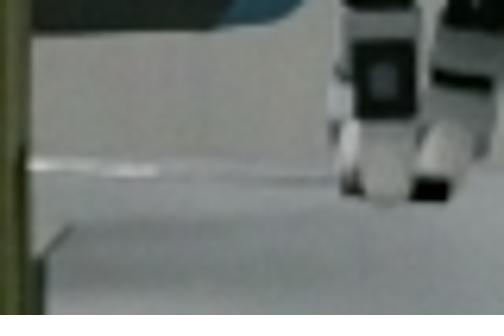

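{"fn": "move", "kwargs": {"target": [[0,0,0,0,0,0,0,-0.754,-0.576,-0.696,0,-0.754,-0.576,-0.696,0,-0.754,-0.576,-0.696,-0.714,-0.678,-0.226,-0.168,0.4,-0.6,-0.0003,-0.0063,-0.0023,0,0,0,0.075,0.274,-0.0657,-0.4783,-0.075,0.274,-0.0657,-0.4783,0,0.479,0.591,-0.116,0.653,-0.678,0.0,-0.146,0.7,-0.9],[0,0,0,0,0,0,0,-0.754,-0.576,-0.696,0,-0.754,-0.576,-0.696,0,-0.754,-0.576,-0.696,-0.714,-0.678,-0.226,-0.168,0.4,-0.6,-0.0026,0.0085,-0.0429,-0.0005,0.003,-0.0083,0.075,0.274,-0.0657,-0.4783,-0.075,0.274,-0.0657,-0.4783,0,0.479,0.591,-0.116,0.653,-0.678,0.0,-0.146,0.7,-0.9]], "speed": 0.03, "cameras": ["cam_high", "cam_low"]}}

{"fn": "zoom_image", "kwargs": {"camera": "cam_high", "region": [205, 133, 245, 160]}}

{"fn": "zoom_image", "kwargs": {"camera": "cam_high", "region": [215, 125, 295, 165]}}

{"fn": "zoom_image", "kwargs": {"camera": "cam_low", "region": [256, 145, 336, 195]}}

Scene clock: 1427.00 s.
left_arm: end_effector_position=(+0.3945, +0.5944, +0.1909) hand_goal=(+0.000, -0.754, -0.576, -0.696, +0.000, -0.754, -0.576, -0.696, +0.000, -0.754, -0.576, -0.696, -0.714, -0.678, -0.226, -0.168) hand_measured=(+0.000, -0.750, -0.576, -0.696, +0.000, -0.750, -0.576, -0.696, +0.000, -0.750, -0.576, -0.696, -0.710, -0.678, -0.226, -0.168) hand_current_ma=(+0, +20, -2, +0, +0, +20, -2, +0, +0, +19, -2, +0, +17, +3, +3, +1) hand_state=(goal, goal, goal, goal, goal, goal, goal, goal, goal, goal, goal, goal, goal, goal, goal, goal) hand_current_limit=0.40 hand_speed=-0.60 end_effector_quat_wxyz=(-0.103, -0.043, +0.919, -0.378) | right_arm: end_effector_position=(+0.1623, -0.1421, +0.1320) hand_goal=(+0.074, +0.274, -0.066, -0.478, -0.076, +0.274, -0.066, -0.478, +0.000, +0.478, +0.590, -0.116, +0.652, -0.678, +0.000, -0.146) hand_measured=(+0.074, +0.256, -0.076, -0.482, -0.074, +0.260, -0.076, -0.482, +0.000, +0.476, +0.588, -0.118, +0.652, -0.678, -0.050, -0.174) hand_current_ma=(+0, -26, -8, -2, +1, -18, -11, -2, +0, -1, -1, -1, +0, +0, -147, -68) hand_state=(goal, goal, goal, goal, goal, goal, goal, goal, goal, goal, goal, goal, goal, goal, blocked, blocked) hand_current_limit=0.70 hand_speed=-0.90 end_effector_quat_wxyz=(-0.391, +0.566, +0.592, -0.420)
Joint positions: left_arm=[-0.121 -1.28 1.967 0.966 2.373 1.373] | right_arm=[0.438 -1.457 2.189 -1.106 -1.212 0.151]
Joint torques (N m): left_arm=[1.55 -50.53 -27.77 3.96 0.33 -0.74] | right_arm=[-8.11 -31.63 -36.14 2.97 -1.73 -3.22]
Wrist force (N, zeroed by zero_wrist_force on right_arm): left_arm=[0.2 0.1 -0.1] | right_arm=[-0.2 0.6 0.2]
Wrist torque (N m, zeroed by zero_wrist_force on right_arm): left_arm=[0.03 -0.02 0.01] | right_arm=[0.05 0.04 0.00]
Wrist force, peak (N, zeroed by zero_wrist_force on right_arm): left_arm=[0.4 -0.2 -0.4] | right_arm=[0.0 0.3 0.8]
Hand target: left_arm +0.3945, +0.5944, +0.1909; -0.103, -0.043, +0.919, -0.378 | right_arm +0.1625, -0.1421, +0.1320; -0.391, +0.566, +0.592, -0.420
Off the commanded pose: left_arm 0.000 m, 0 deg | right_arm 0.000 m, 0 deg.
move: done

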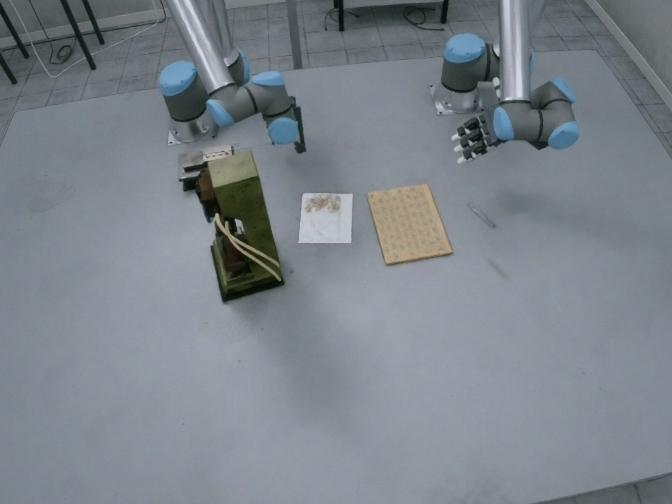

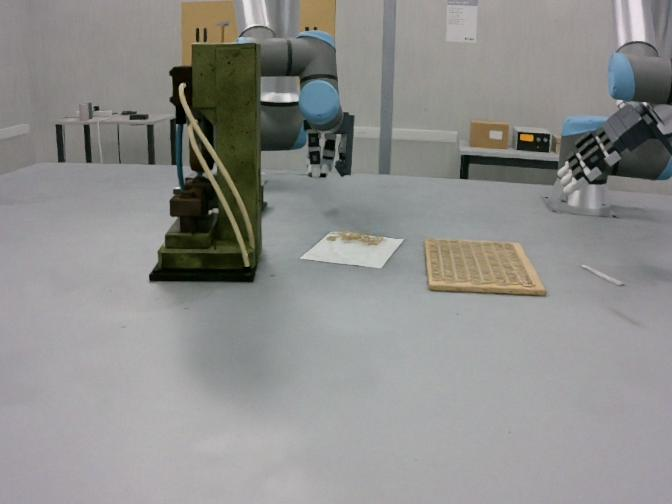

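Scaled by 12.600.

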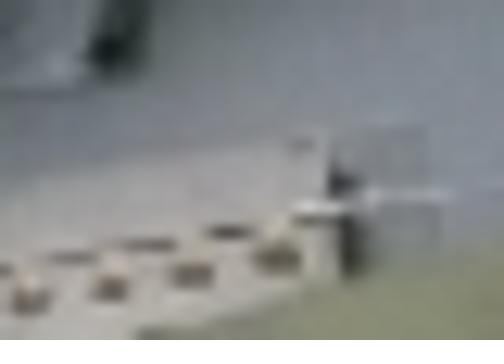

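Scaled by 6.300.

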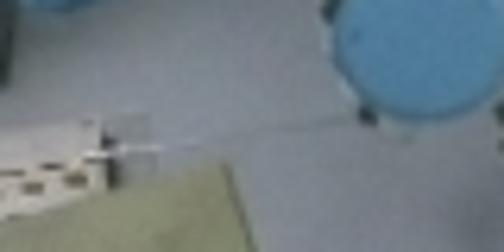

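Scaled by 6.300.

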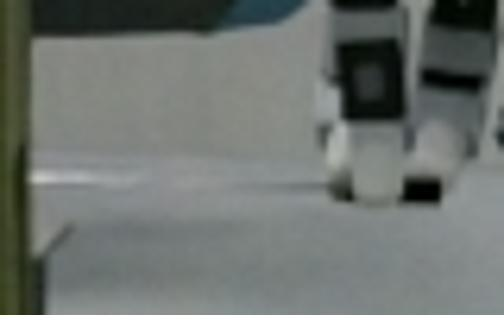

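{"fn": "move", "kwargs": {"target": [0,0,0,0,0,0,0,-0.754,-0.576,-0.696,0,-0.754,-0.576,-0.696,0,-0.754,-0.576,-0.696,-0.714,-0.678,-0.226,-0.168,0.4,-0.6,-0.0022,-0.0043,0.0069,-0.0001,-0.0063,-0.0023,0.075,0.274,-0.0657,-0.4783,-0.075,0.274,-0.0657,-0.4783,0,0.479,0.591,-0.116,0.653,-0.678,0.0,-0.146,0.7,-0.9], "speed": 0.02, "cameras": ["cam_high", "cam_low"]}}

{"fn": "zoom_image", "kwargs": {"camera": "cam_high", "region": [205, 133, 245, 160]}}

{"fn": "zoom_image", "kwargs": {"camera": "cam_high", "region": [215, 125, 295, 165]}}

Scene clock: 1470.00 s.
left_arm: end_effector_position=(+0.3945, +0.5944, +0.1909) hand_goal=(+0.000, -0.754, -0.576, -0.696, +0.000, -0.754, -0.576, -0.696, +0.000, -0.754, -0.576, -0.696, -0.714, -0.678, -0.226, -0.168) hand_measured=(+0.000, -0.750, -0.576, -0.696, +0.000, -0.750, -0.576, -0.696, +0.000, -0.750, -0.576, -0.696, -0.710, -0.678, -0.226, -0.168) hand_current_ma=(+0, +20, -2, +0, +0, +20, -2, +0, +0, +19, -2, +0, +17, +3, +3, +1) hand_state=(goal, goal, goal, goal, goal, goal, goal, goal, goal, goal, goal, goal, goal, goal, goal, goal) hand_current_limit=0.40 hand_speed=-0.60 end_effector_quat_wxyz=(-0.103, -0.043, +0.919, -0.378) | right_arm: end_effector_position=(+0.1580, -0.1436, +0.1330) hand_goal=(+0.074, +0.274, -0.066, -0.478, -0.076, +0.274, -0.066, -0.478, +0.000, +0.478, +0.590, -0.116, +0.652, -0.678, +0.000, -0.146) hand_measured=(+0.074, +0.256, -0.076, -0.482, -0.074, +0.260, -0.076, -0.482, +0.000, +0.476, +0.588, -0.118, +0.652, -0.678, -0.050, -0.174) hand_current_ma=(+0, -26, -8, -2, +1, -18, -11, -2, +0, -1, -1, -1, +0, +0, -147, -68) hand_state=(goal, goal, goal, goal, goal, goal, goal, goal, goal, goal, goal, goal, goal, goal, blocked, blocked) hand_current_limit=0.70 hand_speed=-0.90 end_effector_quat_wxyz=(-0.386, +0.560, +0.598, -0.424)
Joint positions: left_arm=[-0.121 -1.28 1.967 0.966 2.373 1.373] | right_arm=[0.446 -1.461 2.191 -1.102 -1.223 0.146]
Joint torques (N m): left_arm=[0.8 -51.39 -27.94 4.76 0.27 -0.38] | right_arm=[12.43 -55 -22.92 2.75 -1.72 -3.22]
Wrist force (N, zeroed by zero_wrist_force on right_arm): left_arm=[0.1 0.0 -0.2] | right_arm=[0.0 0.3 0.3]
Wrist torque (N m, zeroed by zero_wrist_force on right_arm): left_arm=[0.02 -0.01 0.00] | right_arm=[-0.01 0.00 0.01]
Wrist force, peak (N, zeroed by zero_wrist_force on right_arm): left_arm=[0.3 -0.1 -0.5] | right_arm=[0.0 0.3 0.9]
Hand target: left_arm +0.3945, +0.5944, +0.1909; -0.103, -0.043, +0.919, -0.378 | right_arm +0.1578, -0.1436, +0.1331; -0.386, +0.560, +0.598, -0.424
Off the commanded pose: left_arm 0.000 m, 0 deg | right_arm 0.000 m, 0 deg.
move: done

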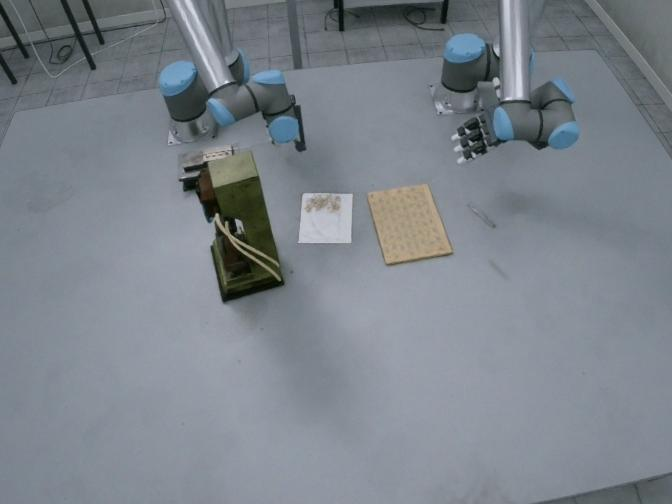

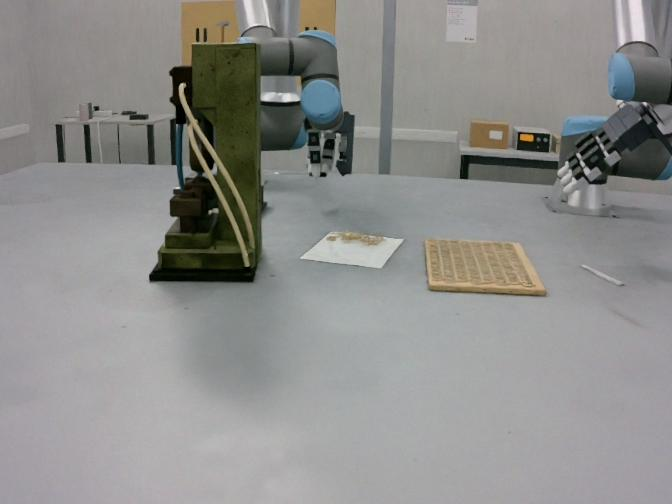

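Scaled by 12.600.

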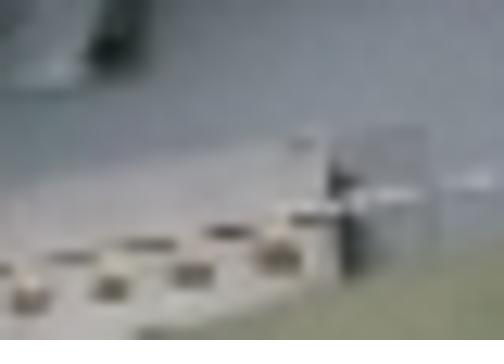

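Scaled by 6.300.

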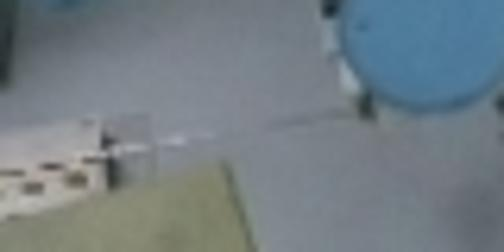

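{"fn": "move", "kwargs": {"target": [0,0,0,0,0,0,0,-0.754,-0.576,-0.696,0,-0.754,-0.576,-0.696,0,-0.754,-0.576,-0.696,-0.714,-0.678,-0.226,-0.168,0.4,-0.6,0.005,0,-0.0003,0,0,0,0.075,0.274,-0.0657,-0.4783,-0.075,0.274,-0.0657,-0.4783,0,0.479,0.591,-0.116,0.653,-0.678,0.0,-0.146,0.7,-0.9], "speed": 0.02}}

{"fn": "move", "kwargs": {"target": [0,0,0,0,0,0,0,-0.754,-0.576,-0.696,0,-0.754,-0.576,-0.696,0,-0.754,-0.576,-0.696,-0.714,-0.678,-0.226,-0.168,0.4,-0.6,0,0.00235,0.00085,0,0,0,0.075,0.274,-0.0657,-0.4783,-0.075,0.274,-0.0657,-0.4783,0,0.479,0.591,-0.116,0.653,-0.678,0.0,-0.146,0.7,-0.9], "speed": 0.02}}

{"fn": "move", "kwargs": {"target": [0,0,0,0,0,0,0,-0.754,-0.576,-0.696,0,-0.754,-0.576,-0.696,0,-0.754,-0.576,-0.696,-0.714,-0.678,-0.226,-0.168,0.4,-0.6,0,0.00235,0.00085,0,0,0,0.075,0.274,-0.0657,-0.4783,-0.075,0.274,-0.0657,-0.4783,0,0.479,0.591,-0.116,0.653,-0.678,0.0,-0.146,0.7,-0.9], "speed": 0.02}}

{"fn": "move", "kwargs": {"target": [0,0,0,0,0,0,0,-0.754,-0.576,-0.696,0,-0.754,-0.576,-0.696,0,-0.754,-0.576,-0.696,-0.714,-0.678,-0.226,-0.168,0.4,-0.6,0,0.00155,0.00057,0,0,0,0.075,0.274,-0.0657,-0.4783,-0.075,0.274,-0.0657,-0.4783,0,0.479,0.591,-0.116,0.653,-0.678,0.0,-0.146,0.7,-0.9], "speed": 0.02, "cameras": ["cam_high", "cam_low"]}}

{"fn": "zoom_image", "kwargs": {"camera": "cam_high", "region": [205, 133, 245, 160]}}

{"fn": "zoom_image", "kwargs": {"camera": "cam_low", "region": [256, 145, 336, 195]}}

Scene clock: 1502.33 s.
left_arm: end_effector_position=(+0.3945, +0.5944, +0.1909) hand_goal=(+0.000, -0.754, -0.576, -0.696, +0.000, -0.754, -0.576, -0.696, +0.000, -0.754, -0.576, -0.696, -0.714, -0.678, -0.226, -0.168) hand_measured=(+0.000, -0.750, -0.576, -0.696, +0.000, -0.750, -0.576, -0.696, +0.000, -0.750, -0.576, -0.696, -0.710, -0.678, -0.226, -0.168) hand_current_ma=(+0, +20, -2, +0, +0, +20, -2, +0, +0, +19, -2, +0, +17, +3, +3, +1) hand_state=(goal, goal, goal, goal, goal, goal, goal, goal, goal, goal, goal, goal, goal, goal, goal, goal) hand_current_limit=0.40 hand_speed=-0.60 end_effector_quat_wxyz=(-0.103, -0.043, +0.919, -0.378) | right_arm: end_effector_position=(+0.1578, -0.1408, +0.1331) hand_goal=(+0.074, +0.274, -0.066, -0.478, -0.076, +0.274, -0.066, -0.478, +0.000, +0.478, +0.590, -0.116, +0.652, -0.678, +0.000, -0.146) hand_measured=(+0.074, +0.256, -0.076, -0.482, -0.074, +0.260, -0.076, -0.482, +0.000, +0.476, +0.588, -0.118, +0.652, -0.678, -0.050, -0.174) hand_current_ma=(+0, -26, -8, -2, +1, -18, -11, -2, +0, -1, -1, -1, +0, +0, -147, -68) hand_state=(goal, goal, goal, goal, goal, goal, goal, goal, goal, goal, goal, goal, goal, goal, blocked, blocked) hand_current_limit=0.70 hand_speed=-0.90 end_effector_quat_wxyz=(-0.386, +0.560, +0.598, -0.424)
Joint positions: left_arm=[-0.121 -1.28 1.967 0.966 2.373 1.373] | right_arm=[0.451 -1.458 2.188 -1.102 -1.219 0.148]
Joint torques (N m): left_arm=[1.9 -49.25 -27.31 4.26 0.18 -0.69] | right_arm=[12.96 -29.14 -35.36 -2.34 1.9 3.86]
Wrist force (N, zeroed by zero_wrist_force on right_arm): left_arm=[0.1 0.0 -0.3] | right_arm=[0.0 0.3 0.2]
Wrist torque (N m, zeroed by zero_wrist_force on right_arm): left_arm=[0.03 -0.01 0.00] | right_arm=[0.00 0.00 -0.31]
Wrist force, peak (N, zeroed by zero_wrist_force on right_arm): left_arm=[0.4 0.4 -0.3] | right_arm=[-0.6 0.4 0.5]
Hand target: left_arm +0.3945, +0.5944, +0.1909; -0.103, -0.043, +0.919, -0.378 | right_arm +0.1578, -0.1406, +0.1331; -0.386, +0.560, +0.598, -0.424
Off the commanded pose: left_arm 0.000 m, 0 deg | right_arm 0.000 m, 0 deg.
move: done

Scene clock: 1503.03 s.
left_arm: end_effector_position=(+0.3945, +0.5944, +0.1909) hand_goal=(+0.000, -0.754, -0.576, -0.696, +0.000, -0.754, -0.576, -0.696, +0.000, -0.754, -0.576, -0.696, -0.714, -0.678, -0.226, -0.168) hand_measured=(+0.000, -0.750, -0.576, -0.696, +0.000, -0.750, -0.576, -0.696, +0.000, -0.750, -0.576, -0.696, -0.710, -0.678, -0.226, -0.168) hand_current_ma=(+0, +20, -2, +0, +0, +20, -2, +0, +0, +19, -2, +0, +17, +3, +3, +1) hand_state=(goal, goal, goal, goal, goal, goal, goal, goal, goal, goal, goal, goal, goal, goal, goal, goal) hand_current_limit=0.40 hand_speed=-0.60 end_effector_quat_wxyz=(-0.103, -0.043, +0.919, -0.378) | right_arm: end_effector_position=(+0.1578, -0.1406, +0.1317) hand_goal=(+0.074, +0.274, -0.066, -0.478, -0.076, +0.274, -0.066, -0.478, +0.000, +0.478, +0.590, -0.116, +0.652, -0.678, +0.000, -0.146) hand_measured=(+0.074, +0.256, -0.076, -0.482, -0.074, +0.260, -0.076, -0.482, +0.000, +0.476, +0.588, -0.118, +0.652, -0.678, -0.050, -0.174) hand_current_ma=(+0, -26, -8, -2, +1, -19, -11, -2, +0, -1, -1, -1, +0, +0, -147, -68) hand_state=(goal, goal, goal, goal, goal, goal, goal, goal, goal, goal, goal, goal, goal, goal, blocked, blocked) hand_current_limit=0.70 hand_speed=-0.90 end_effector_quat_wxyz=(-0.386, +0.560, +0.598, -0.424)
Joint positions: left_arm=[-0.121 -1.28 1.967 0.966 2.373 1.373] | right_arm=[0.452 -1.456 2.189 -1.106 -1.218 0.148]
Joint torques (N m): left_arm=[1.32 -50.71 -27.21 4.26 0.34 -0.66] | right_arm=[10.18 -30.64 -22.57 -3.13 1.5 3.75]
Wrist force (N, zeroed by zero_wrist_force on right_arm): left_arm=[0.0 0.2 0.1] | right_arm=[0.1 0.4 0.1]
Wrist torque (N m, zeroed by zero_wrist_force on right_arm): left_arm=[0.02 0.00 0.00] | right_arm=[0.03 -0.01 -0.31]
Wrist force, peak (N, zeroed by zero_wrist_force on right_arm): left_arm=[0.3 0.0 -0.5] | right_arm=[0.0 0.4 0.6]
Hand target: left_arm +0.3945, +0.5944, +0.1909; -0.103, -0.043, +0.919, -0.378 | right_arm +0.1578, -0.1406, +0.1316; -0.386, +0.560, +0.598, -0.424
Off the commanded pose: left_arm 0.000 m, 0 deg | right_arm 0.000 m, 0 deg.
move: done

Scene clock: 1503.73 s.
left_arm: end_effector_position=(+0.3945, +0.5944, +0.1909) hand_goal=(+0.000, -0.754, -0.576, -0.696, +0.000, -0.754, -0.576, -0.696, +0.000, -0.754, -0.576, -0.696, -0.714, -0.678, -0.226, -0.168) hand_measured=(+0.000, -0.750, -0.576, -0.696, +0.000, -0.750, -0.576, -0.696, +0.000, -0.750, -0.576, -0.696, -0.710, -0.678, -0.226, -0.168) hand_current_ma=(+0, +20, -2, +0, +0, +20, -2, +0, +0, +19, -2, +0, +17, +3, +3, +1) hand_state=(goal, goal, goal, goal, goal, goal, goal, goal, goal, goal, goal, goal, goal, goal, goal, goal) hand_current_limit=0.40 hand_speed=-0.60 end_effector_quat_wxyz=(-0.103, -0.043, +0.919, -0.378) | right_arm: end_effector_position=(+0.1578, -0.1407, +0.1302) hand_goal=(+0.074, +0.274, -0.066, -0.478, -0.076, +0.274, -0.066, -0.478, +0.000, +0.478, +0.590, -0.116, +0.652, -0.678, +0.000, -0.146) hand_measured=(+0.074, +0.256, -0.076, -0.482, -0.074, +0.258, -0.078, -0.482, +0.000, +0.476, +0.588, -0.118, +0.652, -0.678, -0.050, -0.174) hand_current_ma=(+0, -26, -8, -2, +1, -19, -11, -2, +0, -1, -1, -1, +0, +0, -145, -68) hand_state=(goal, goal, goal, goal, goal, goal, goal, goal, goal, goal, goal, goal, goal, goal, blocked, blocked) hand_current_limit=0.70 hand_speed=-0.90 end_effector_quat_wxyz=(-0.386, +0.560, +0.598, -0.424)
Joint positions: left_arm=[-0.121 -1.28 1.967 0.966 2.373 1.373] | right_arm=[0.452 -1.454 2.19 -1.109 -1.218 0.148]
Joint torques (N m): left_arm=[-0.72 -51.56 -27.64 4.42 0.29 -1.01] | right_arm=[-0.09 -29.39 -21.77 -2.58 -0.33 2.88]
Wrist force (N, zeroed by zero_wrist_force on right_arm): left_arm=[0.1 0.0 0.0] | right_arm=[0.0 0.2 0.2]
Wrist torque (N m, zeroed by zero_wrist_force on right_arm): left_arm=[0.00 -0.02 0.01] | right_arm=[0.00 0.00 -0.31]
Wrist force, peak (N, zeroed by zero_wrist_force on right_arm): left_arm=[-0.1 0.1 -0.4] | right_arm=[0.0 0.4 0.7]
Hand target: left_arm +0.3945, +0.5944, +0.1909; -0.103, -0.043, +0.919, -0.378 | right_arm +0.1578, -0.1407, +0.1301; -0.386, +0.560, +0.598, -0.424
Off the commanded pose: left_arm 0.000 m, 0 deg | right_arm 0.000 m, 0 deg.
move: done

Scene clock: 1504.43 s.
left_arm: end_effector_position=(+0.3945, +0.5944, +0.1909) hand_goal=(+0.000, -0.754, -0.576, -0.696, +0.000, -0.754, -0.576, -0.696, +0.000, -0.754, -0.576, -0.696, -0.714, -0.678, -0.226, -0.168) hand_measured=(+0.000, -0.750, -0.576, -0.696, +0.000, -0.750, -0.576, -0.696, +0.000, -0.750, -0.576, -0.696, -0.710, -0.678, -0.226, -0.168) hand_current_ma=(+0, +20, -2, +0, +0, +20, -2, +0, +0, +19, -2, +0, +17, +3, +3, +1) hand_state=(goal, goal, goal, goal, goal, goal, goal, goal, goal, goal, goal, goal, goal, goal, goal, goal) hand_current_limit=0.40 hand_speed=-0.60 end_effector_quat_wxyz=(-0.103, -0.043, +0.919, -0.378) | right_arm: end_effector_position=(+0.1578, -0.1407, +0.1291) hand_goal=(+0.074, +0.274, -0.066, -0.478, -0.076, +0.274, -0.066, -0.478, +0.000, +0.478, +0.590, -0.116, +0.652, -0.678, +0.000, -0.146) hand_measured=(+0.074, +0.256, -0.076, -0.482, -0.074, +0.258, -0.078, -0.482, +0.000, +0.476, +0.588, -0.118, +0.652, -0.678, -0.050, -0.174) hand_current_ma=(+0, -26, -8, -2, +1, -19, -11, -2, +0, -1, -1, -1, +0, +0, -144, -68) hand_state=(goal, goal, goal, goal, goal, goal, goal, goal, goal, goal, goal, goal, goal, goal, blocked, blocked) hand_current_limit=0.70 hand_speed=-0.90 end_effector_quat_wxyz=(-0.386, +0.560, +0.598, -0.424)
Joint positions: left_arm=[-0.121 -1.28 1.967 0.966 2.373 1.373] | right_arm=[0.452 -1.453 2.191 -1.111 -1.219 0.148]
Joint torques (N m): left_arm=[1.87 -51.02 -26.91 4.42 1.08 -0.94] | right_arm=[-9.45 -32.03 -22.74 -2.56 -0.61 1.16]
Wrist force (N, zeroed by zero_wrist_force on right_arm): left_arm=[0.6 0.3 0.0] | right_arm=[0.1 0.3 0.2]
Wrist torque (N m, zeroed by zero_wrist_force on right_arm): left_arm=[0.03 -0.07 0.05] | right_arm=[0.02 0.00 -0.30]
Wrist force, peak (N, zeroed by zero_wrist_force on right_arm): left_arm=[0.6 0.3 0.0] | right_arm=[0.1 0.7 0.1]
Hand target: left_arm +0.3945, +0.5944, +0.1909; -0.103, -0.043, +0.919, -0.378 | right_arm +0.1578, -0.1407, +0.1291; -0.386, +0.560, +0.598, -0.424
Off the commanded pose: left_arm 0.000 m, 0 deg | right_arm 0.000 m, 0 deg.
move: done

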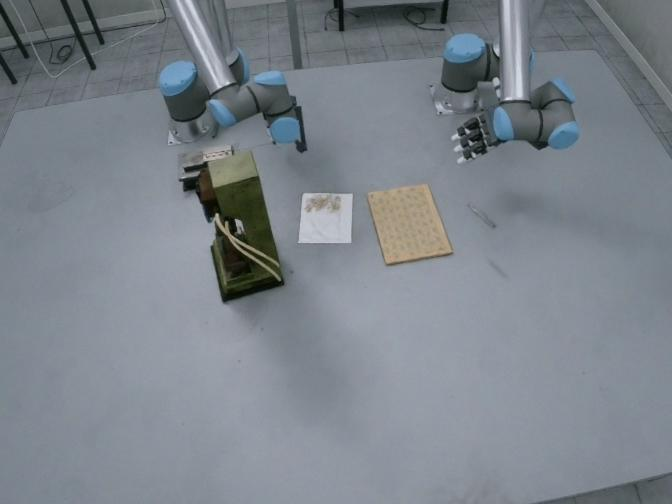

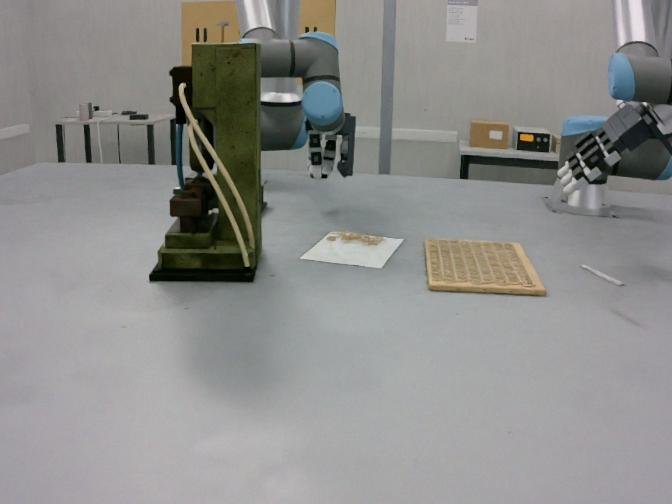

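Scaled by 12.600.

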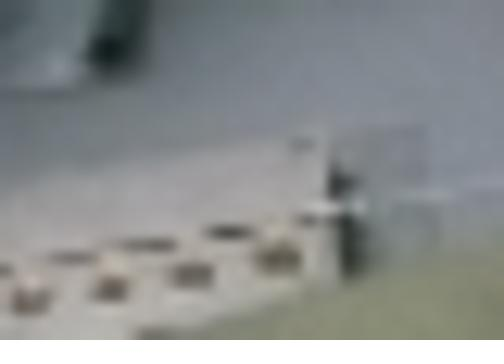

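Scaled by 6.300.

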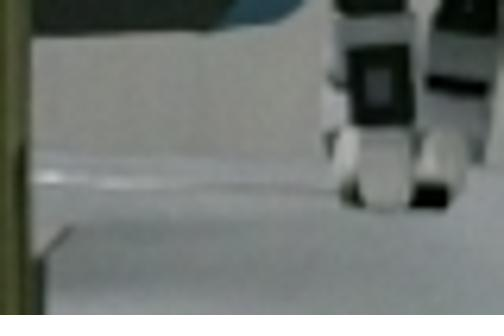

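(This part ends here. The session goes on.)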